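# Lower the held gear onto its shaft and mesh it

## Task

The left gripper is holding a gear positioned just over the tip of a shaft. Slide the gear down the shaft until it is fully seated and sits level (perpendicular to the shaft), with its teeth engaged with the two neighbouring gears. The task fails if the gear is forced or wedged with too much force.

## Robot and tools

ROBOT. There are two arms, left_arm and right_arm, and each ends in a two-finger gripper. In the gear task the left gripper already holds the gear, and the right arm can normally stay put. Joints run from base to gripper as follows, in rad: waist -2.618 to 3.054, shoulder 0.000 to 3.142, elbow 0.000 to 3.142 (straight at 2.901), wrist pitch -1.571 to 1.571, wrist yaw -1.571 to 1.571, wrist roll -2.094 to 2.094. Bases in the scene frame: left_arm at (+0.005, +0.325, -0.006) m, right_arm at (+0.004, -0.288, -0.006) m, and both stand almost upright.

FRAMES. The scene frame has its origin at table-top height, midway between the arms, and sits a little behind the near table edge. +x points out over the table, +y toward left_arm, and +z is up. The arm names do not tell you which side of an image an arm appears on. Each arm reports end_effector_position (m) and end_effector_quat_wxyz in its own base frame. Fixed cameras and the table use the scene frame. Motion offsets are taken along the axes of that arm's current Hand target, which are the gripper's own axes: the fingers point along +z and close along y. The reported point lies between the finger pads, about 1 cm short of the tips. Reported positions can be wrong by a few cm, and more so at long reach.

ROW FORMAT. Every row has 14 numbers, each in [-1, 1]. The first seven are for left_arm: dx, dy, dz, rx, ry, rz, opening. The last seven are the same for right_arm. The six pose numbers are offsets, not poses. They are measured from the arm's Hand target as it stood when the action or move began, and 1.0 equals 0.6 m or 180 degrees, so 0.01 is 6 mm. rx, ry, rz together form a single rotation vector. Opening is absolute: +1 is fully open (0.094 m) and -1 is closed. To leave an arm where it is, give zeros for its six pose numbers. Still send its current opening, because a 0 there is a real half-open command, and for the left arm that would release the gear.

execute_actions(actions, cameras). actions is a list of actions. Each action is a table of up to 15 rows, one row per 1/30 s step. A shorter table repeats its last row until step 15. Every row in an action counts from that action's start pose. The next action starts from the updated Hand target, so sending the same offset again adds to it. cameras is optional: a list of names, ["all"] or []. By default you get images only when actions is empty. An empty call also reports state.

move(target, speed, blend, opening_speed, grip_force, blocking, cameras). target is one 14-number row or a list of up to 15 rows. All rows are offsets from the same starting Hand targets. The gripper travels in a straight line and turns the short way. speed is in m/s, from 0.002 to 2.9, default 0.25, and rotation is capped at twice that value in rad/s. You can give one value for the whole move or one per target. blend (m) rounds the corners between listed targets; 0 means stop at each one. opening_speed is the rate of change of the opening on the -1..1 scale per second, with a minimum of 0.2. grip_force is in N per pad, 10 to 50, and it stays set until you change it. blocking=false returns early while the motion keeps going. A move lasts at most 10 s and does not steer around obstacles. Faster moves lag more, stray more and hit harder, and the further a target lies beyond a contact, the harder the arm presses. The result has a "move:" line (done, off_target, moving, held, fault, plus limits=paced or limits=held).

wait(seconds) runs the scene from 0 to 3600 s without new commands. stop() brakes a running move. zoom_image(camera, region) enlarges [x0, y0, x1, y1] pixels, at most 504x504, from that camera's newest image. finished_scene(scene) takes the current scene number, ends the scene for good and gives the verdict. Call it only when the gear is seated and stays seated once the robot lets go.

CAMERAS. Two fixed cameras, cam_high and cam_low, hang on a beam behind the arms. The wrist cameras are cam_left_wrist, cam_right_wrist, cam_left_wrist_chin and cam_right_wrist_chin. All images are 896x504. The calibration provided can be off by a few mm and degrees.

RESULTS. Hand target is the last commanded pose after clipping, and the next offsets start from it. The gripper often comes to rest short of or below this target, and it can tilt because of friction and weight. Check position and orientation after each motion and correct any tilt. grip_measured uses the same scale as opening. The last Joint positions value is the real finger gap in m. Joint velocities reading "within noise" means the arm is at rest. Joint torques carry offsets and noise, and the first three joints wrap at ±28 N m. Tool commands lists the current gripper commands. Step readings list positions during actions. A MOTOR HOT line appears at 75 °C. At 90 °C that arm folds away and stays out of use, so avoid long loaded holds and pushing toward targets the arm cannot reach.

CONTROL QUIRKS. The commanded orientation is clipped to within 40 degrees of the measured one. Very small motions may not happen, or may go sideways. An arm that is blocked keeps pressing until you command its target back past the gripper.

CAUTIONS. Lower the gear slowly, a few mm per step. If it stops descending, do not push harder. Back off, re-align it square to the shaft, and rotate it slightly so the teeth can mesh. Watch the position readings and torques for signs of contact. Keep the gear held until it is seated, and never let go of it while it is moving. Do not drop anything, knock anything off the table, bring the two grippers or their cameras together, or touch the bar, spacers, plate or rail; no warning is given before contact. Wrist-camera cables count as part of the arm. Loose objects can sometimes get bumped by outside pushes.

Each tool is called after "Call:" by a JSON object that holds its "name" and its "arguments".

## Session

Call:
{"name": "execute_actions", "arguments": {"actions": []}}

Call:
{"name": "zoom_image", "arguments": {"camera": "cam_low", "region": [390, 220, 550, 340]}}

Call:
{"name": "zoom_image", "arguments": {"camera": "cam_left_wrist", "region": [240, 100, 640, 400]}}

Scene clock: 0.00 s.
left_arm: end_effector_position=(+0.2705, -0.1734, +0.1198) grip_measured=-0.602 end_effector_quat_wxyz=(-0.003, +0.875, +0.484, +0.006) | right_arm: end_effector_position=(+0.3810, +0.0001, +0.4022) grip_measured=+1.000 end_effector_quat_wxyz=(+0.707, +0.000, +0.707, +0.000)
Joint positions: left_arm=[-0.577 1.758 1.497 -1.31 -0.014 1.555 0.019] | right_arm=[0 1.047 1.047 0 0 0 0.094]
Joint velocities: within noise
Joint torques (N m): no reading
Heat: left arm: 31 °C; right arm: 38 °C.
Hand target: left_arm +0.2720, -0.1743, +0.1247; +0.004, +0.875, +0.484, +0.009 | right_arm +0.3799, -0.0002, +0.4097; +0.713, +0.000, +0.701, +0.000
Tool commands: left_gripper/opening=-1.0 right_gripper/opening=+1.0
camera_calibration:
cam_left_wrist: T_world_to_cam=[[-0.78556, 0.61543, -0.06431, 0.33137], [0.5571, 0.74866, 0.35937, -0.00766], [0.26932, 0.24648, -0.93097, 0.20027]] pos_world=[0.21064, -0.24756, 0.21051]
cam_left_wrist_chin: T_world_to_cam=[[-0.8025, 0.59444, 0.05137, 0.3129], [0.55505, 0.77536, -0.30122, -0.0222], [-0.21888, -0.21322, -0.95217, 0.24727]] pos_world=[0.31755, -0.11607, 0.21269]

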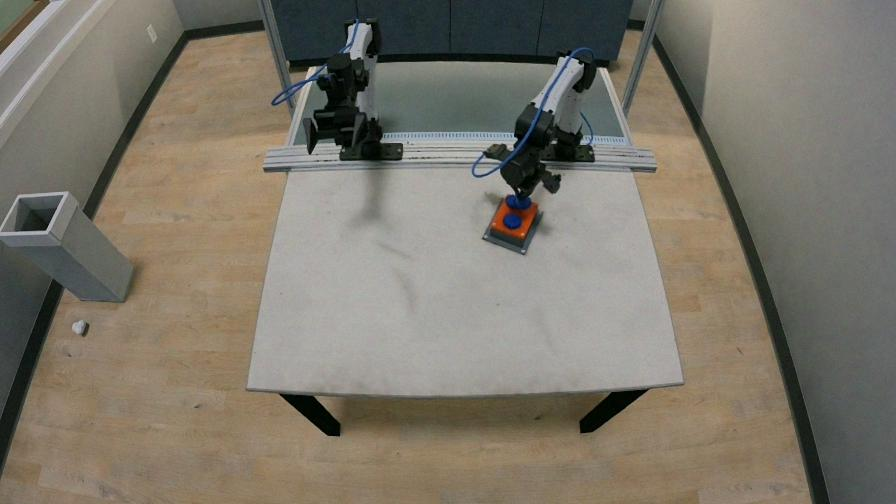

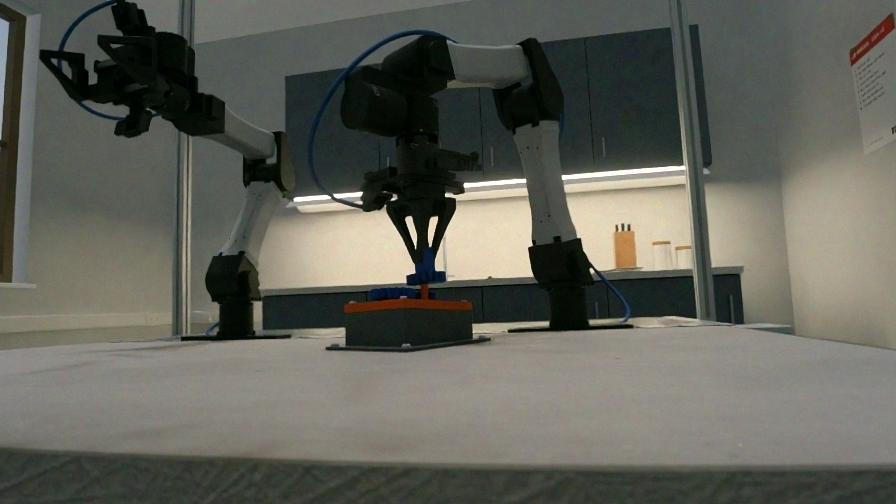

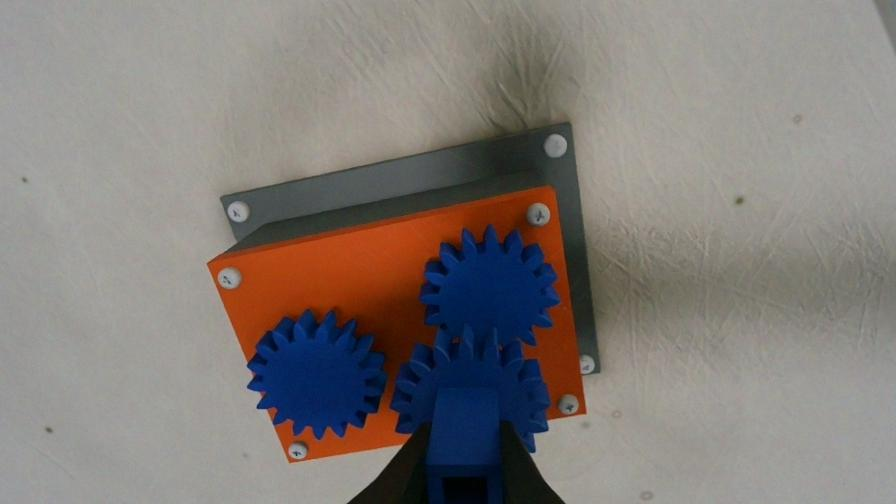

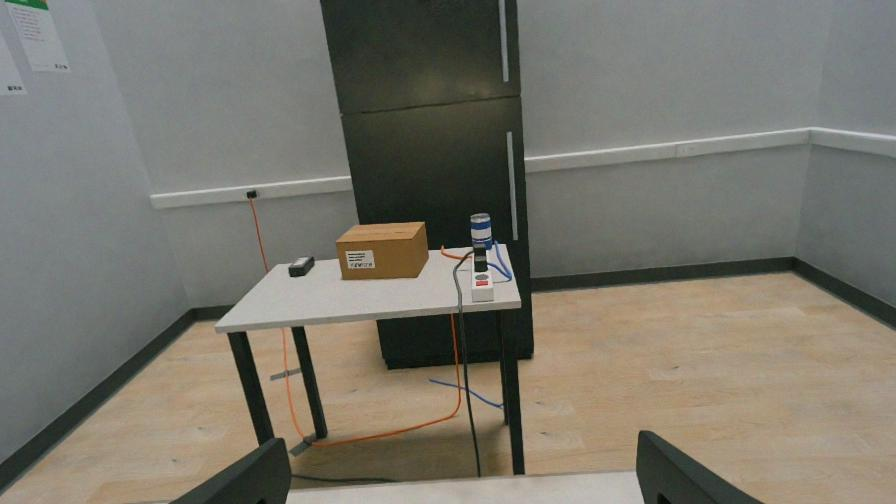

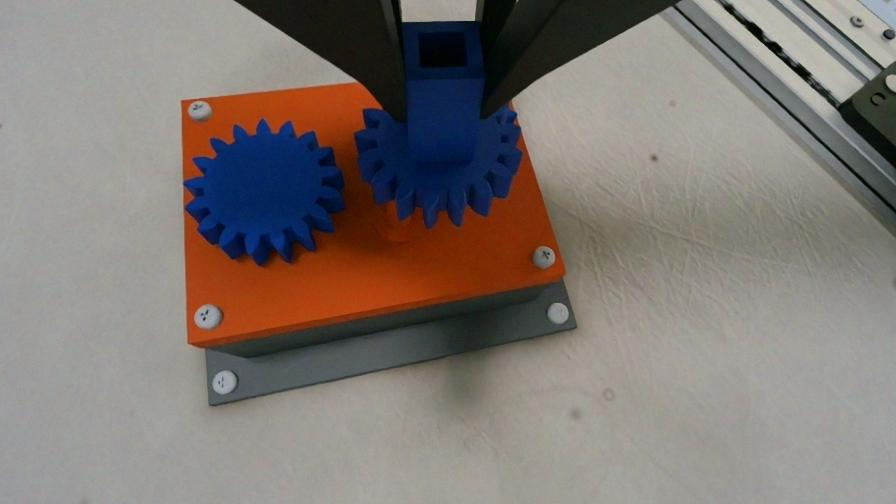

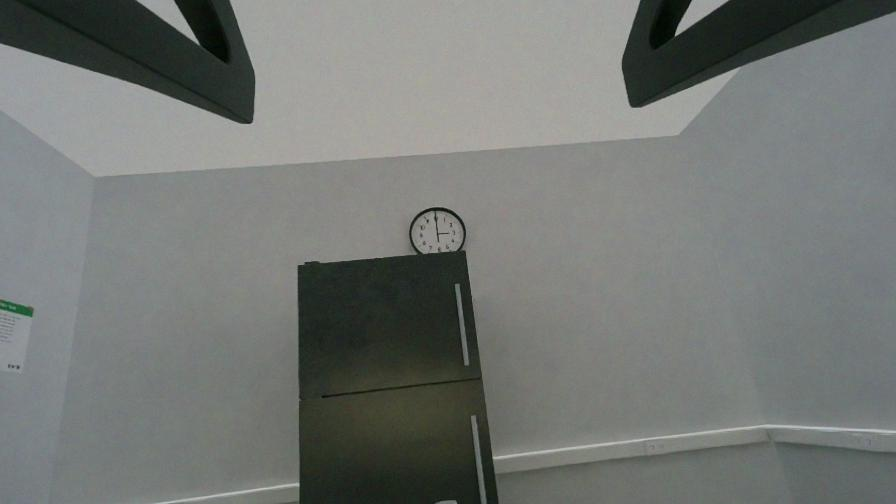

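Scaled by 3.150 from the camera's image (finer frame: 1280x720).

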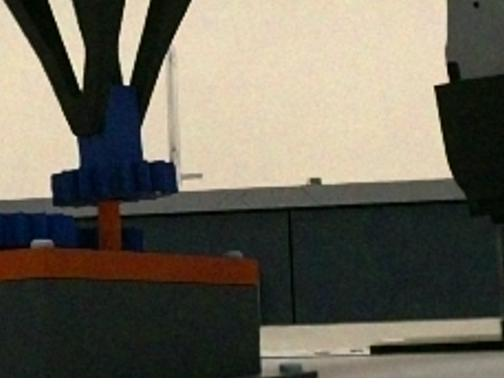

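Scaled by 1.260 from the camera's image (finer frame: 1280x720).

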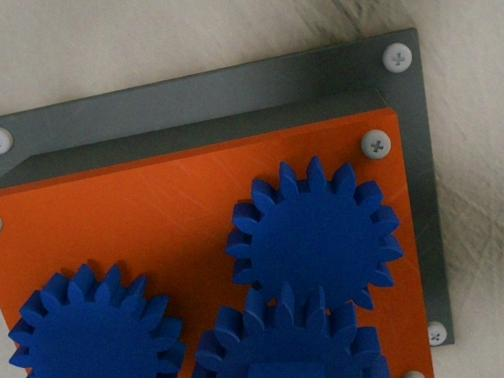

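Call:
{"name": "move", "arguments": {"target": [0,0,-0.083,-0.0132,0.0139,0,-1,0,0,0,0,0,0,1], "speed": 0.1, "cameras": ["cam_low","cam_left_wrist","cam_left_wrist_chin"]}}

Call:
{"name": "zoom_image", "arguments": {"camera": "cam_low", "region": [380, 210, 500, 330]}}

Call:
{"name": "zoom_image", "arguments": {"camera": "cam_left_wrist_chin", "region": [180, 50, 580, 350]}}

Call:
{"name": "zoom_image", "arguments": {"camera": "cam_left_wrist", "region": [240, 160, 640, 460]}}

Scene clock: 65.40 s.
left_arm: end_effector_position=(+0.2698, -0.1738, +0.1615) grip_measured=-0.602 end_effector_quat_wxyz=(+0.000, +0.876, +0.482, +0.028) | right_arm: end_effector_position=(+0.3810, +0.0001, +0.4022) grip_measured=+1.000 end_effector_quat_wxyz=(+0.707, +0.000, +0.707, +0.000)
Joint positions: left_arm=[-0.599 1.741 1.642 -1.447 -0.049 1.537 0.019] | right_arm=[0 1.047 1.047 0 0 0 0.094]
Joint torques (N m): left_arm=[-0.4 -9.18 7.87 0.17 -0.09 -0.23] | right_arm=[-0.35 -3.18 9.42 1.66 0.06 0.05]
Heat: left arm: 40 °C; right arm: 51 °C.
Hand target: left_arm +0.2710, -0.1743, +0.1743; +0.011, +0.874, +0.484, +0.038 | right_arm +0.3799, -0.0002, +0.4098; +0.713, +0.000, +0.701, +0.000
Off the commanded pose: left_arm 0.013 m, 2 deg | right_arm 0.008 m, 1 deg.
move: off_target (left_arm)
cam_left_wrist: T_world_to_cam=[[-0.78036, 0.61924, -0.08709, 0.33664], [0.5441, 0.74101, 0.39353, -0.02533], [0.30823, 0.2597, -0.91518, 0.22867]] pos_world=[0.206, -0.24907, 0.24856]
cam_left_wrist_chin: T_world_to_cam=[[-0.80212, 0.59654, 0.02747, 0.31452], [0.56936, 0.77782, -0.26613, -0.01804], [-0.18013, -0.19783, -0.96354, 0.28084]] pos_world=[0.31314, -0.11803, 0.25716]

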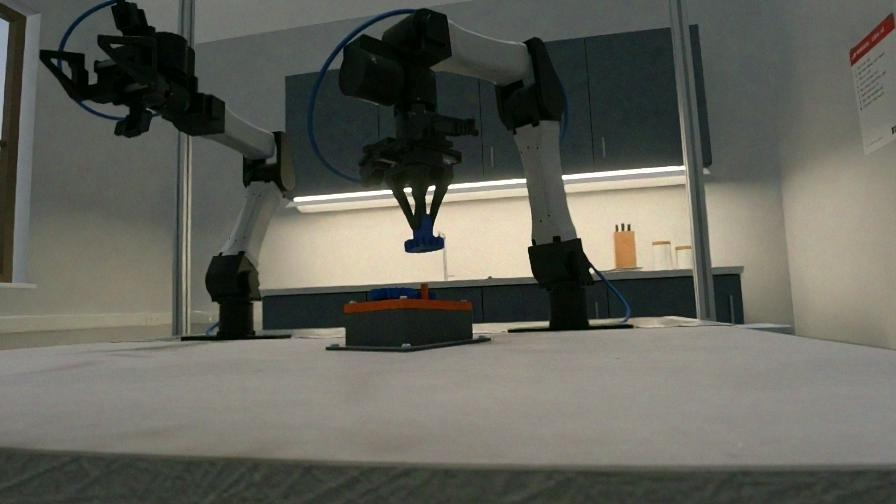

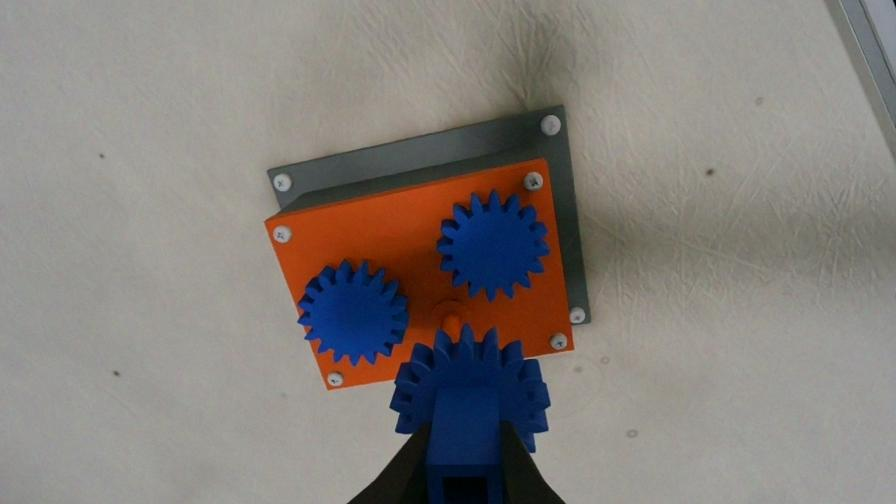

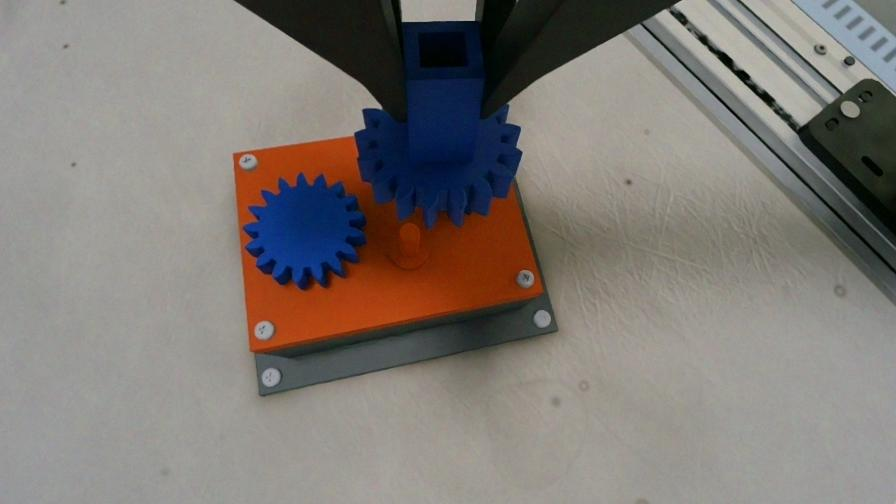

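Scaled by 4.200 from the camera's image (finer frame: 1280x720).

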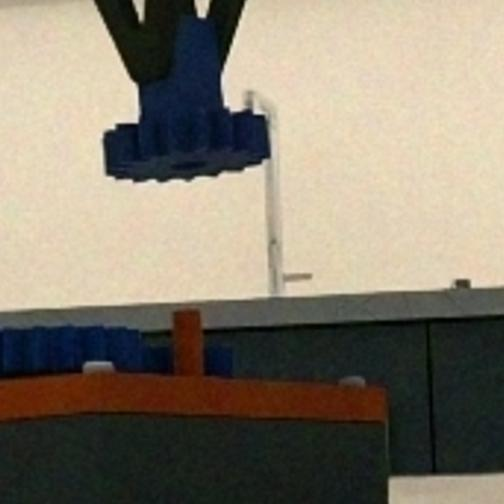

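Scaled by 1.260 from the camera's image (finer frame: 1280x720).

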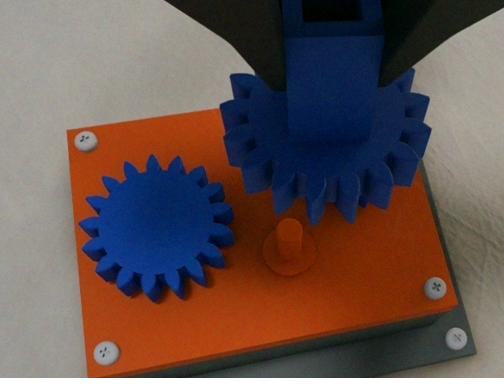

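Scaled by 1.260 from the camera's image (finer frame: 1280x720).

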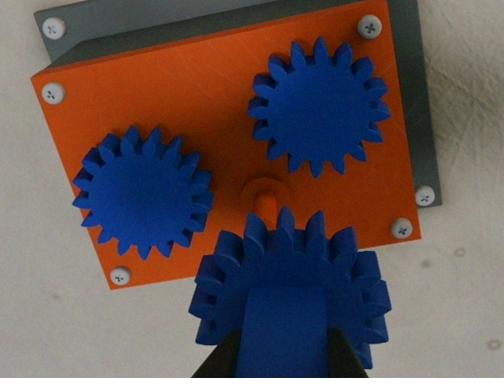

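Call:
{"name": "move", "arguments": {"target": [0.0105,0.014,0.092,-0.0047,0.0026,0,-1,0,0,0,0,0,0,1], "speed": 0.08, "cameras": ["cam_low","cam_left_wrist","cam_left_wrist_chin"]}}

Call:
{"name": "zoom_image", "arguments": {"camera": "cam_low", "region": [370, 230, 470, 330]}}

Call:
{"name": "zoom_image", "arguments": {"camera": "cam_left_wrist", "region": [240, 200, 560, 460]}}

Call:
{"name": "zoom_image", "arguments": {"camera": "cam_left_wrist_chin", "region": [180, 60, 560, 320]}}

Scene clock: 138.17 s.
left_arm: end_effector_position=(+0.2834, -0.1751, +0.1217) grip_measured=-0.602 end_effector_quat_wxyz=(+0.015, +0.873, +0.485, +0.040) | right_arm: end_effector_position=(+0.3810, +0.0001, +0.4022) grip_measured=+1.000 end_effector_quat_wxyz=(+0.707, +0.000, +0.707, +0.000)
Joint positions: left_arm=[-0.583 1.741 1.482 -1.247 -0.057 1.546 0.019] | right_arm=[0 1.047 1.047 0 0 0 0.094]
Joint torques (N m): left_arm=[0.38 -8.16 4.75 0.52 -0.09 -0.06] | right_arm=[-0.32 -3.15 9.51 1.67 0.05 0.07]
Heat: left arm: 43 °C; right arm: 55 °C.
Hand target: left_arm +0.2858, -0.1725, +0.1202; +0.016, +0.874, +0.483, +0.045 | right_arm +0.3799, -0.0002, +0.4098; +0.713, +0.000, +0.701, +0.000
Off the commanded pose: left_arm 0.004 m, 1 deg | right_arm 0.008 m, 1 deg.
move: done
cam_left_wrist: T_world_to_cam=[[-0.78047, 0.61258, -0.12497, 0.34812], [0.52465, 0.75044, 0.40198, -0.00994], [0.34003, 0.24817, -0.90708, 0.17637]] pos_world=[0.21694, -0.24957, 0.20748]
cam_left_wrist_chin: T_world_to_cam=[[-0.80625, 0.59147, -0.01092, 0.33227], [0.57395, 0.77762, -0.25671, -0.03781], [-0.14334, -0.21324, -0.96643, 0.23194]] pos_world=[0.32284, -0.11767, 0.21807]

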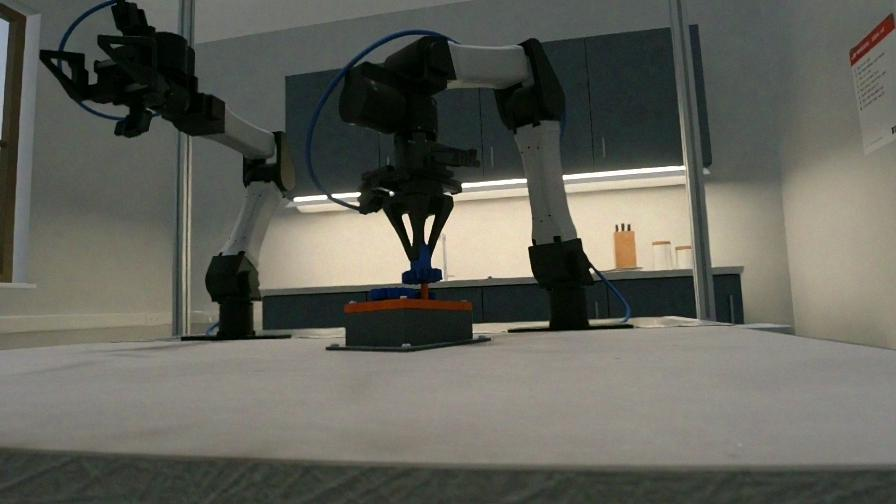

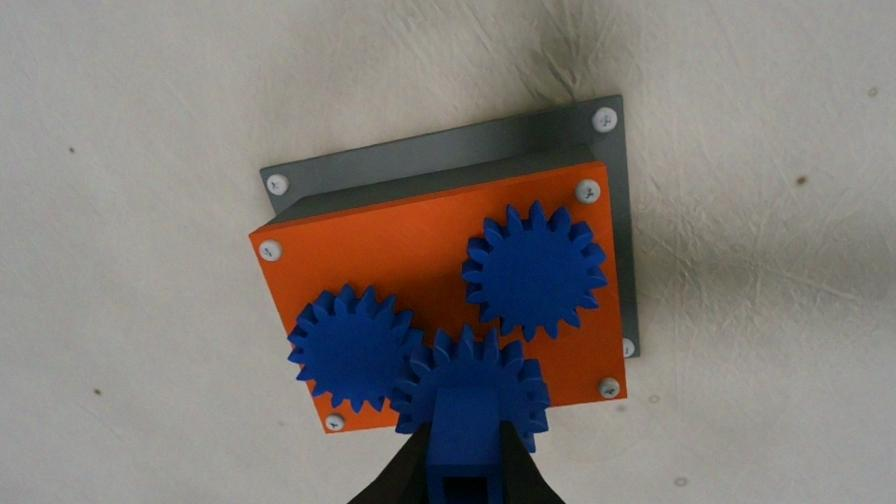

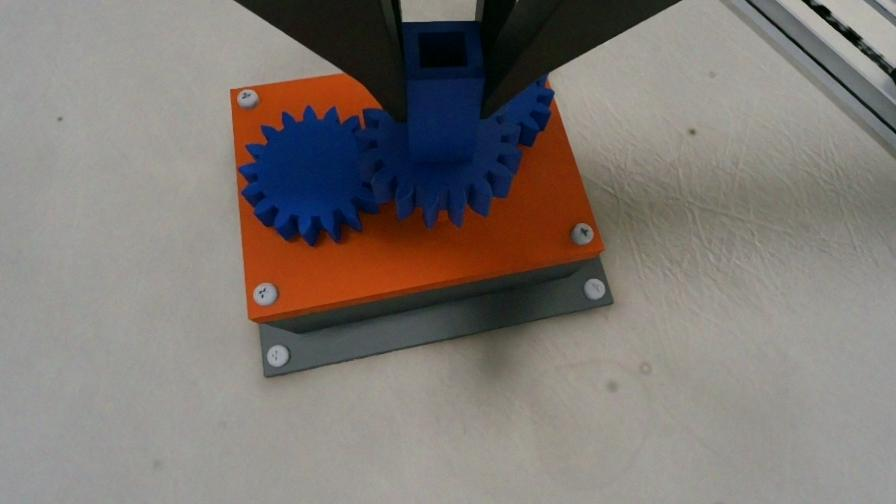

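Scaled by 5.040 from the camera's image (finer frame: 1280x720).

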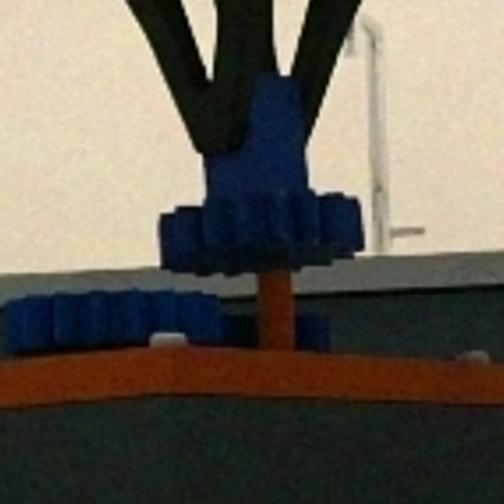

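Scaled by 1.575 from the camera's image (finer frame: 1280x720).

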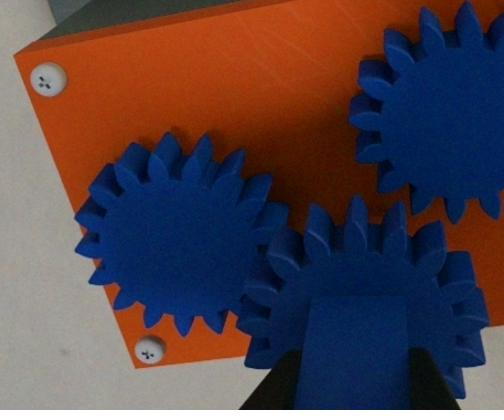

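Scaled by 1.326 from the camera's image (finer frame: 1280x720).

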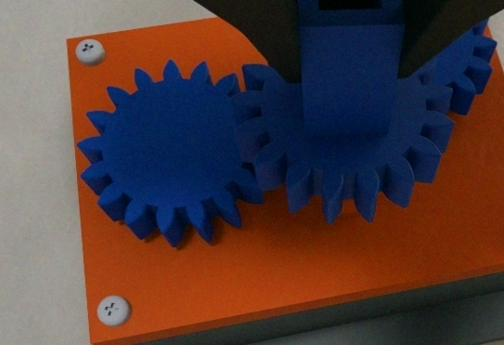

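Call:
{"name": "zoom_image", "arguments": {"camera": "cam_left_wrist", "region": [275, 270, 435, 430]}}

Call:
{"name": "zoom_image", "arguments": {"camera": "cam_left_wrist", "region": [455, 190, 615, 350]}}

Call:
{"name": "zoom_image", "arguments": {"camera": "cam_left_wrist", "region": [380, 310, 560, 460]}}

Scaled by 3.150 from the camera's image (finer frame: 1280x720).

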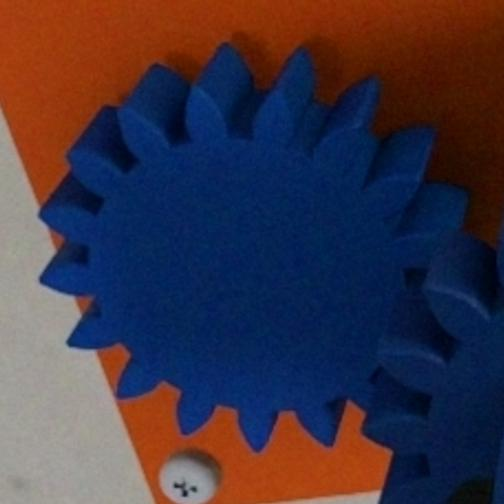

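Scaled by 3.150 from the camera's image (finer frame: 1280x720).

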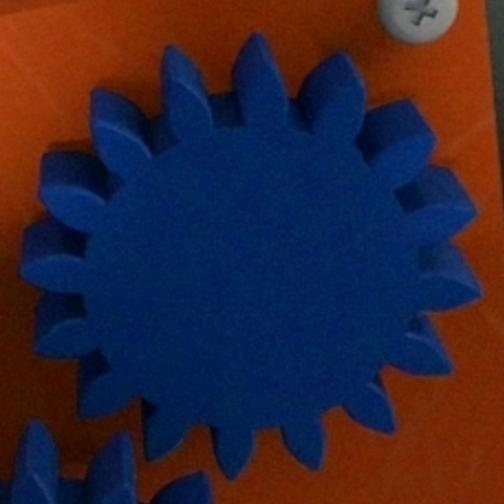

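Scaled by 2.800 from the camera's image (finer frame: 1280x720).

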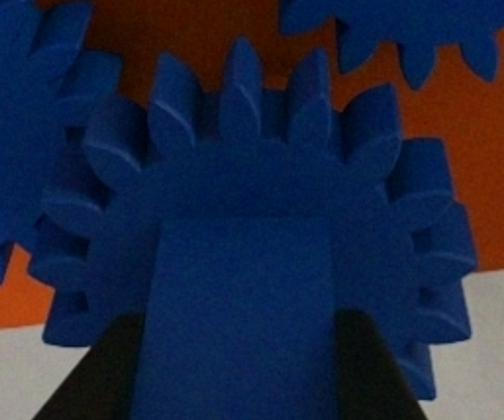

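Call:
{"name": "move", "arguments": {"target": [0.0083,-0.0008,0,0.007,0.0005,-0.007,-1,0,0,0,0,0,0,1], "speed": 0.05, "cameras": ["cam_low","cam_left_wrist","cam_left_wrist_chin"]}}

Call:
{"name": "zoom_image", "arguments": {"camera": "cam_low", "region": [370, 230, 470, 330]}}

Call:
{"name": "zoom_image", "arguments": {"camera": "cam_left_wrist_chin", "region": [330, 60, 560, 260]}}

Scene clock: 266.60 s.
left_arm: end_effector_position=(+0.2861, -0.1708, +0.1199) grip_measured=-0.602 end_effector_quat_wxyz=(+0.013, +0.870, +0.492, +0.039) | right_arm: end_effector_position=(+0.3810, +0.0001, +0.4022) grip_measured=+1.000 end_effector_quat_wxyz=(+0.707, +0.000, +0.707, +0.000)
Joint positions: left_arm=[-0.568 1.747 1.482 -1.247 -0.057 1.546 0.019] | right_arm=[0 1.047 1.047 0 0 0 0.094]
Joint torques (N m): left_arm=[0.34 -7.19 6.76 0.26 -0.1 -0.14] | right_arm=[-0.34 -3.21 9.42 1.64 0.05 0.06]
Heat: left arm: 42 °C; right arm: 57 °C.
Hand target: left_arm +0.2879, -0.1680, +0.1204; +0.006, +0.869, +0.493, +0.041 | right_arm +0.3799, -0.0002, +0.4098; +0.713, +0.000, +0.701, +0.000
Off the commanded pose: left_arm 0.003 m, 1 deg | right_arm 0.008 m, 1 deg.
move: done
cam_left_wrist: T_world_to_cam=[[-0.79029, 0.60101, -0.11927, 0.34742], [0.515, 0.75699, 0.40216, -0.00996], [0.33199, 0.2564, -0.90777, 0.17642]] pos_world=[0.22113, -0.2465, 0.20559]
cam_left_wrist_chin: T_world_to_cam=[[-0.81524, 0.5791, -0.00522, 0.33167], [0.5608, 0.78716, -0.25667, -0.03787], [-0.14453, -0.21217, -0.96649, 0.23193]] pos_world=[0.32515, -0.11306, 0.21617]

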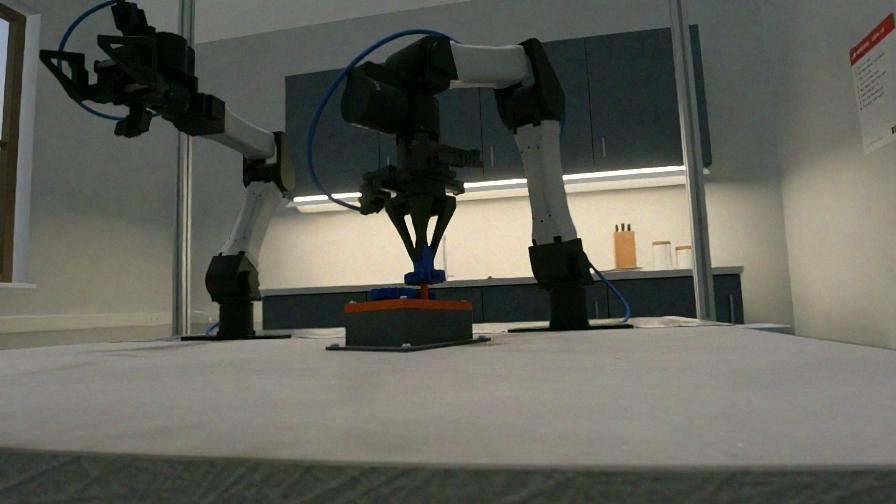

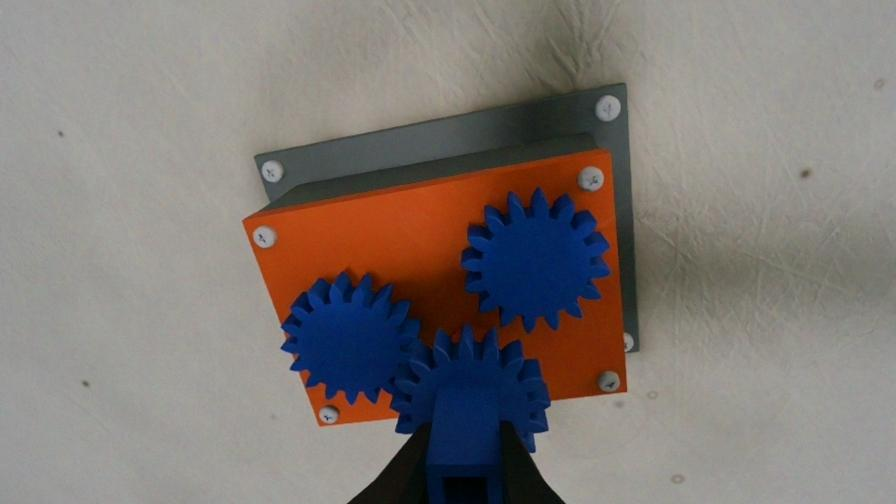

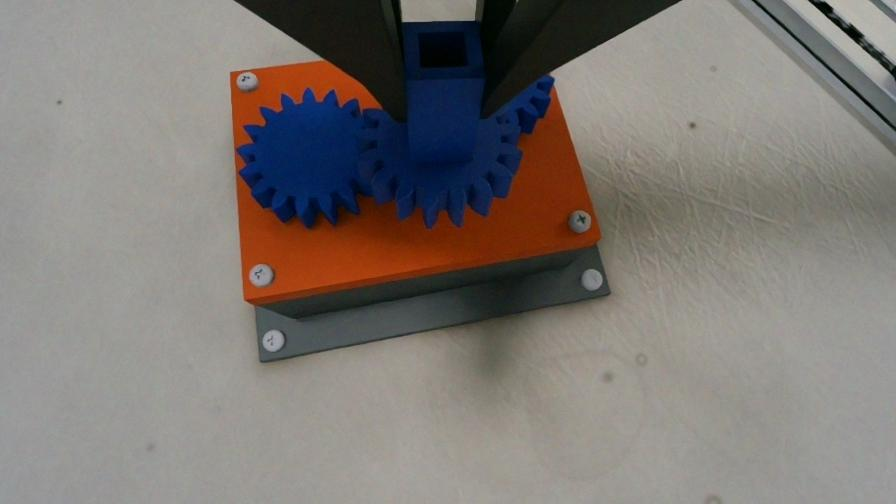

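Scaled by 5.040 from the camera's image (finer frame: 1280x720).

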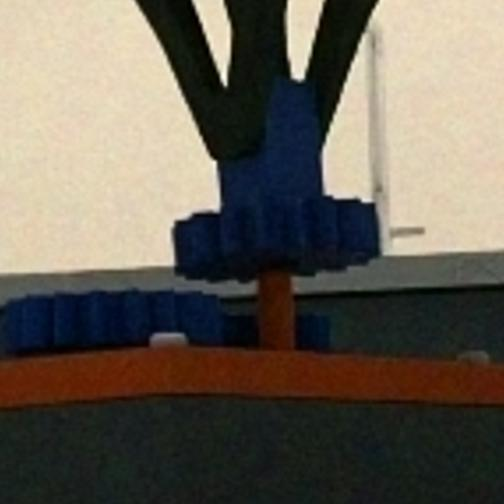

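Scaled by 2.191 from the camera's image (finer frame: 1280x720).

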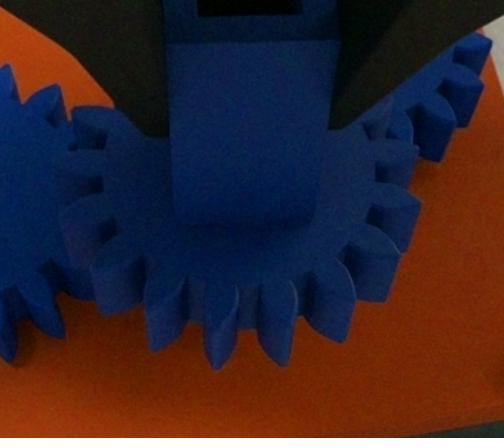

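Call:
{"name": "zoom_image", "arguments": {"camera": "cam_low", "region": [365, 262, 453, 312]}}

Scaled by 5.727 from the camera's image (finer frame: 1280x720).

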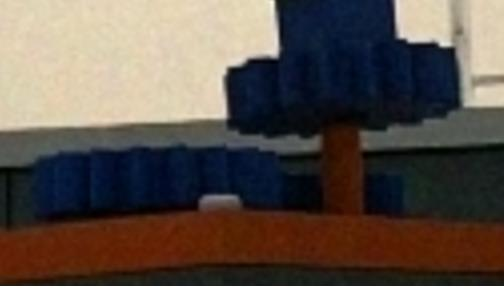

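Call:
{"name": "move", "arguments": {"target": [0.0033,-0.001,0,-0.0065,-0.0201,0,-1,0,0,0,0,0,0,1], "speed": 0.05, "cameras": ["cam_low","cam_left_wrist"]}}

Call:
{"name": "zoom_image", "arguments": {"camera": "cam_low", "region": [365, 262, 453, 312]}}

Call:
{"name": "zoom_image", "arguments": {"camera": "cam_left_wrist", "region": [380, 270, 560, 430]}}

Scene clock: 351.43 s.
left_arm: end_effector_position=(+0.2888, -0.1659, +0.1196) grip_measured=-0.602 end_effector_quat_wxyz=(+0.022, +0.869, +0.495, +0.021) | right_arm: end_effector_position=(+0.3810, +0.0001, +0.4022) grip_measured=+1.000 end_effector_quat_wxyz=(+0.707, +0.000, +0.707, +0.000)
Joint positions: left_arm=[-0.528 1.747 1.482 -1.247 -0.014 1.578 0.019] | right_arm=[0 1.047 1.047 0 0 0 0.094]
Joint torques (N m): left_arm=[0.39 -9.01 4.67 0.49 0.16 -0.07] | right_arm=[-0.27 -3.21 9.48 1.66 0.04 0.04]
Heat: left arm: 40 °C; right arm: 59 °C.
Hand target: left_arm +0.2884, -0.1660, +0.1205; +0.031, +0.870, +0.492, +0.018 | right_arm +0.3799, -0.0002, +0.4098; +0.713, +0.000, +0.701, +0.000
Off the commanded pose: left_arm 0.001 m, 1 deg | right_arm 0.008 m, 1 deg.
move: done
cam_left_wrist: T_world_to_cam=[[-0.79632, 0.59242, -0.12212, 0.34724], [0.51955, 0.77329, 0.36345, -0.00893], [0.30975, 0.22597, -0.92358, 0.17728]] pos_world=[0.22625, -0.23886, 0.20938]

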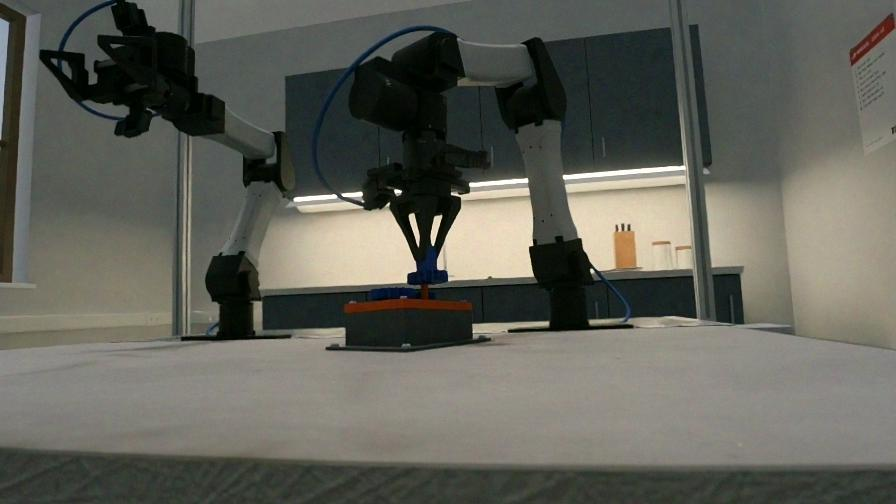

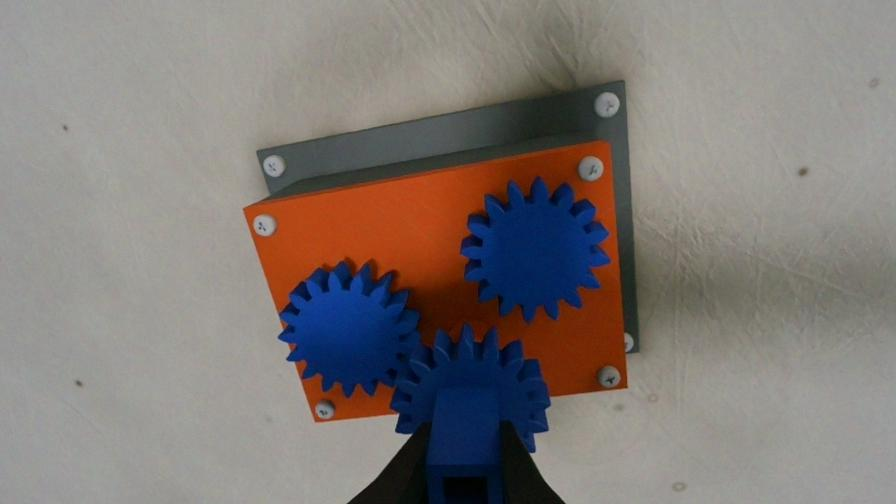

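Scaled by 5.727 from the camera's image (finer frame: 1280x720).

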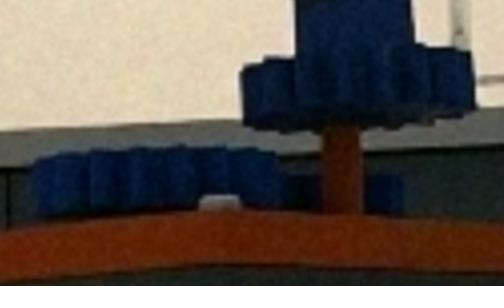

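Scaled by 2.800 from the camera's image (finer frame: 1280x720).

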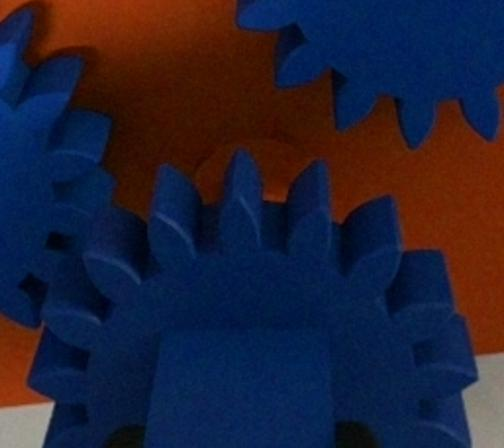

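Call:
{"name": "move", "arguments": {"target": [-0.009,-0.0005,0,-0.0068,-0.0115,0,-1,0,0,0,0,0,0,1], "speed": 0.05, "cameras": ["cam_low"]}}

Call:
{"name": "zoom_image", "arguments": {"camera": "cam_low", "region": [365, 262, 453, 312]}}

Scene clock: 371.60 s.
left_arm: end_effector_position=(+0.2871, -0.1684, +0.1186) grip_measured=-0.602 end_effector_quat_wxyz=(+0.035, +0.868, +0.495, +0.013) | right_arm: end_effector_position=(+0.3810, +0.0001, +0.4022) grip_measured=+1.000 end_effector_quat_wxyz=(+0.707, +0.000, +0.707, +0.000)
Joint positions: left_arm=[-0.523 1.732 1.459 -1.224 0.014 1.582 0.019] | right_arm=[0 1.047 1.047 0 0 0 0.094]
Joint torques (N m): left_arm=[0.24 -9.44 4.46 0.54 0.31 -0.06] | right_arm=[-0.36 -3.17 9.39 1.64 0.07 0.05]
Heat: left arm: 42 °C; right arm: 59 °C.
Hand target: left_arm +0.2854, -0.1705, +0.1205; +0.049, +0.869, +0.492, +0.008 | right_arm +0.3799, -0.0002, +0.4098; +0.713, +0.000, +0.701, +0.000
Off the commanded pose: left_arm 0.003 m, 2 deg | right_arm 0.008 m, 1 deg.
move: done

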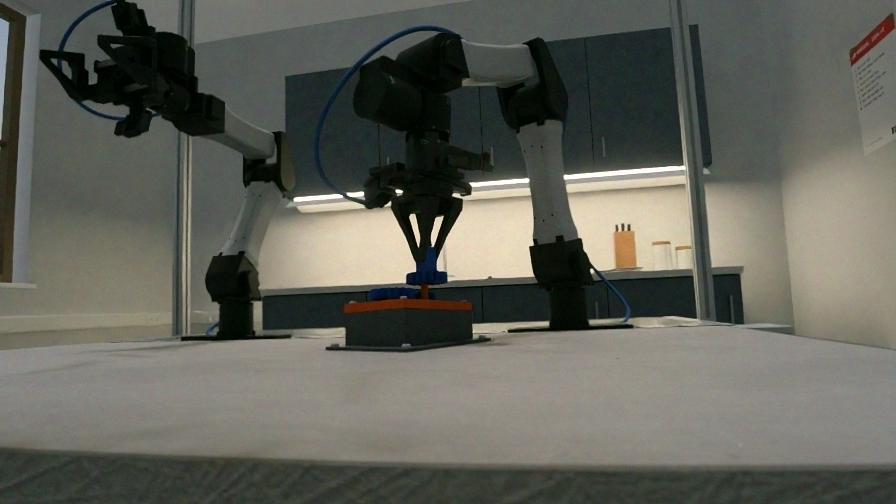

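Scaled by 5.727 from the camera's image (finer frame: 1280x720).

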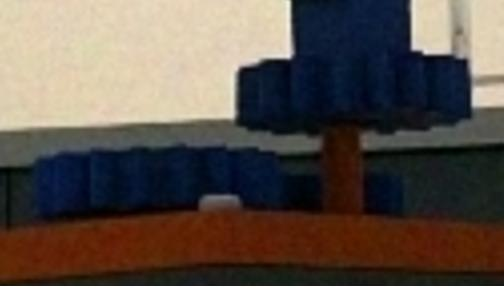

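Call:
{"name": "move", "arguments": {"target": [-0.004,0.0023,0.004,-0.002,-0.0033,0,-1,0,0,0,0,0,0,1], "speed": 0.04, "cameras": ["cam_low","cam_left_wrist_chin","cam_left_wrist"]}}

Call:
{"name": "zoom_image", "arguments": {"camera": "cam_low", "region": [365, 262, 453, 312]}}

Call:
{"name": "zoom_image", "arguments": {"camera": "cam_left_wrist_chin", "region": [330, 60, 560, 260]}}

Call:
{"name": "zoom_image", "arguments": {"camera": "cam_left_wrist", "region": [380, 270, 560, 430]}}

Scene clock: 389.60 s.
left_arm: end_effector_position=(+0.2869, -0.1689, +0.1184) grip_measured=-0.602 end_effector_quat_wxyz=(+0.038, +0.868, +0.495, +0.013) | right_arm: end_effector_position=(+0.3810, +0.0001, +0.4022) grip_measured=+1.000 end_effector_quat_wxyz=(+0.707, +0.000, +0.707, +0.000)
Joint positions: left_arm=[-0.523 1.727 1.453 -1.217 0.016 1.582 0.019] | right_arm=[0 1.047 1.047 0 0 0 0.094]
Joint torques (N m): left_arm=[0.06 -8.91 4.25 0.63 0.39 -0.09] | right_arm=[-0.27 -3.14 9.4 1.65 0.05 0.05]
Heat: left arm: 41 °C; right arm: 59 °C.
Hand target: left_arm +0.2855, -0.1735, +0.1183; +0.054, +0.869, +0.491, +0.005 | right_arm +0.3799, -0.0002, +0.4098; +0.713, +0.000, +0.701, +0.000
Off the commanded pose: left_arm 0.005 m, 2 deg | right_arm 0.008 m, 1 deg.
move: done
cam_left_wrist: T_world_to_cam=[[-0.79566, 0.58806, -0.1453, 0.34927], [0.519, 0.78551, 0.33708, 0.00011], [0.31235, 0.19279, -0.9302, 0.17191]] pos_world=[0.22414, -0.23862, 0.21062]
cam_left_wrist_chin: T_world_to_cam=[[-0.81822, 0.57415, -0.02954, 0.33415], [0.5514, 0.76918, -0.32298, -0.03271], [-0.16272, -0.28056, -0.94594, 0.22229]] pos_world=[0.32761, -0.10433, 0.20958]
Images, in order (width x height): cam_low 896x504, cam_left_wrist 896x504, cam_left_wrist_chin 896x504.

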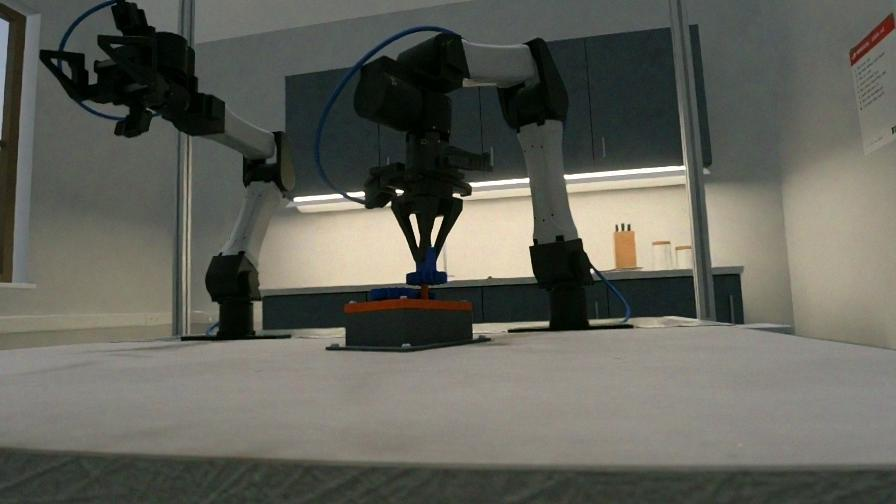

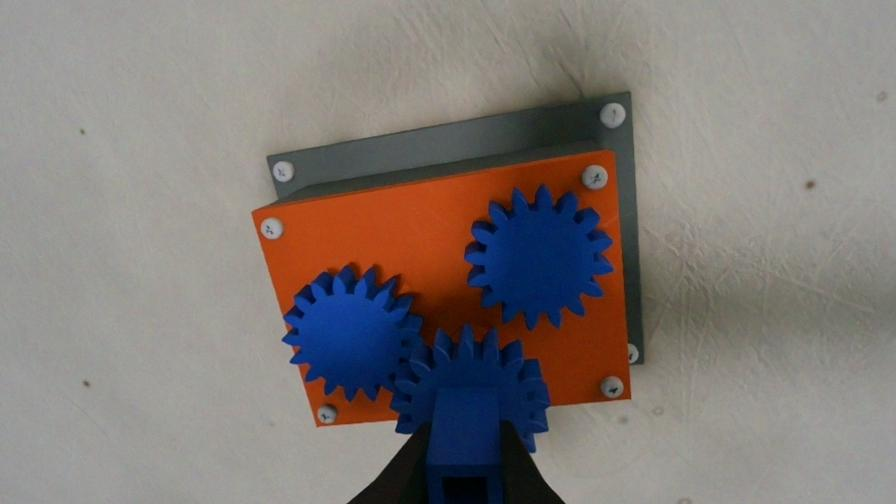

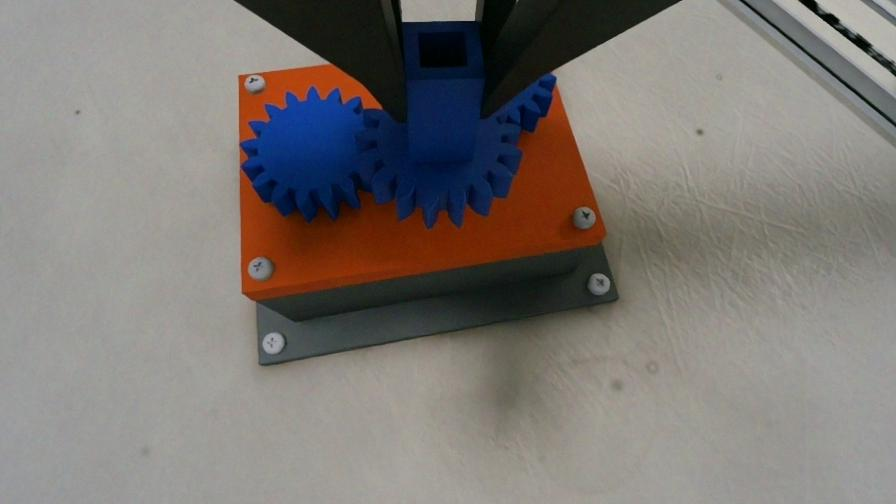

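Scaled by 5.727 from the camera's image (finer frame: 1280x720).

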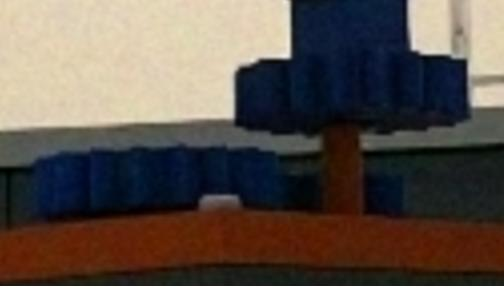

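Scaled by 2.191 from the camera's image (finer frame: 1280x720).

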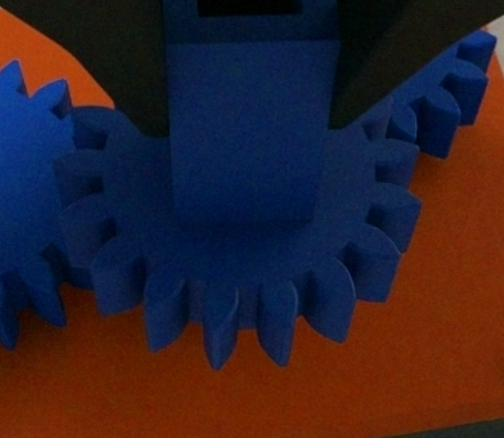

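Scaled by 2.800 from the camera's image (finer frame: 1280x720).

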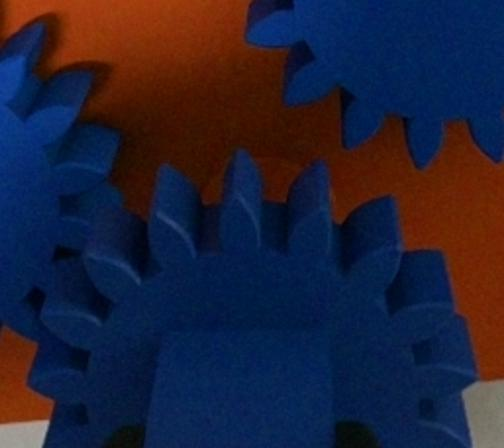

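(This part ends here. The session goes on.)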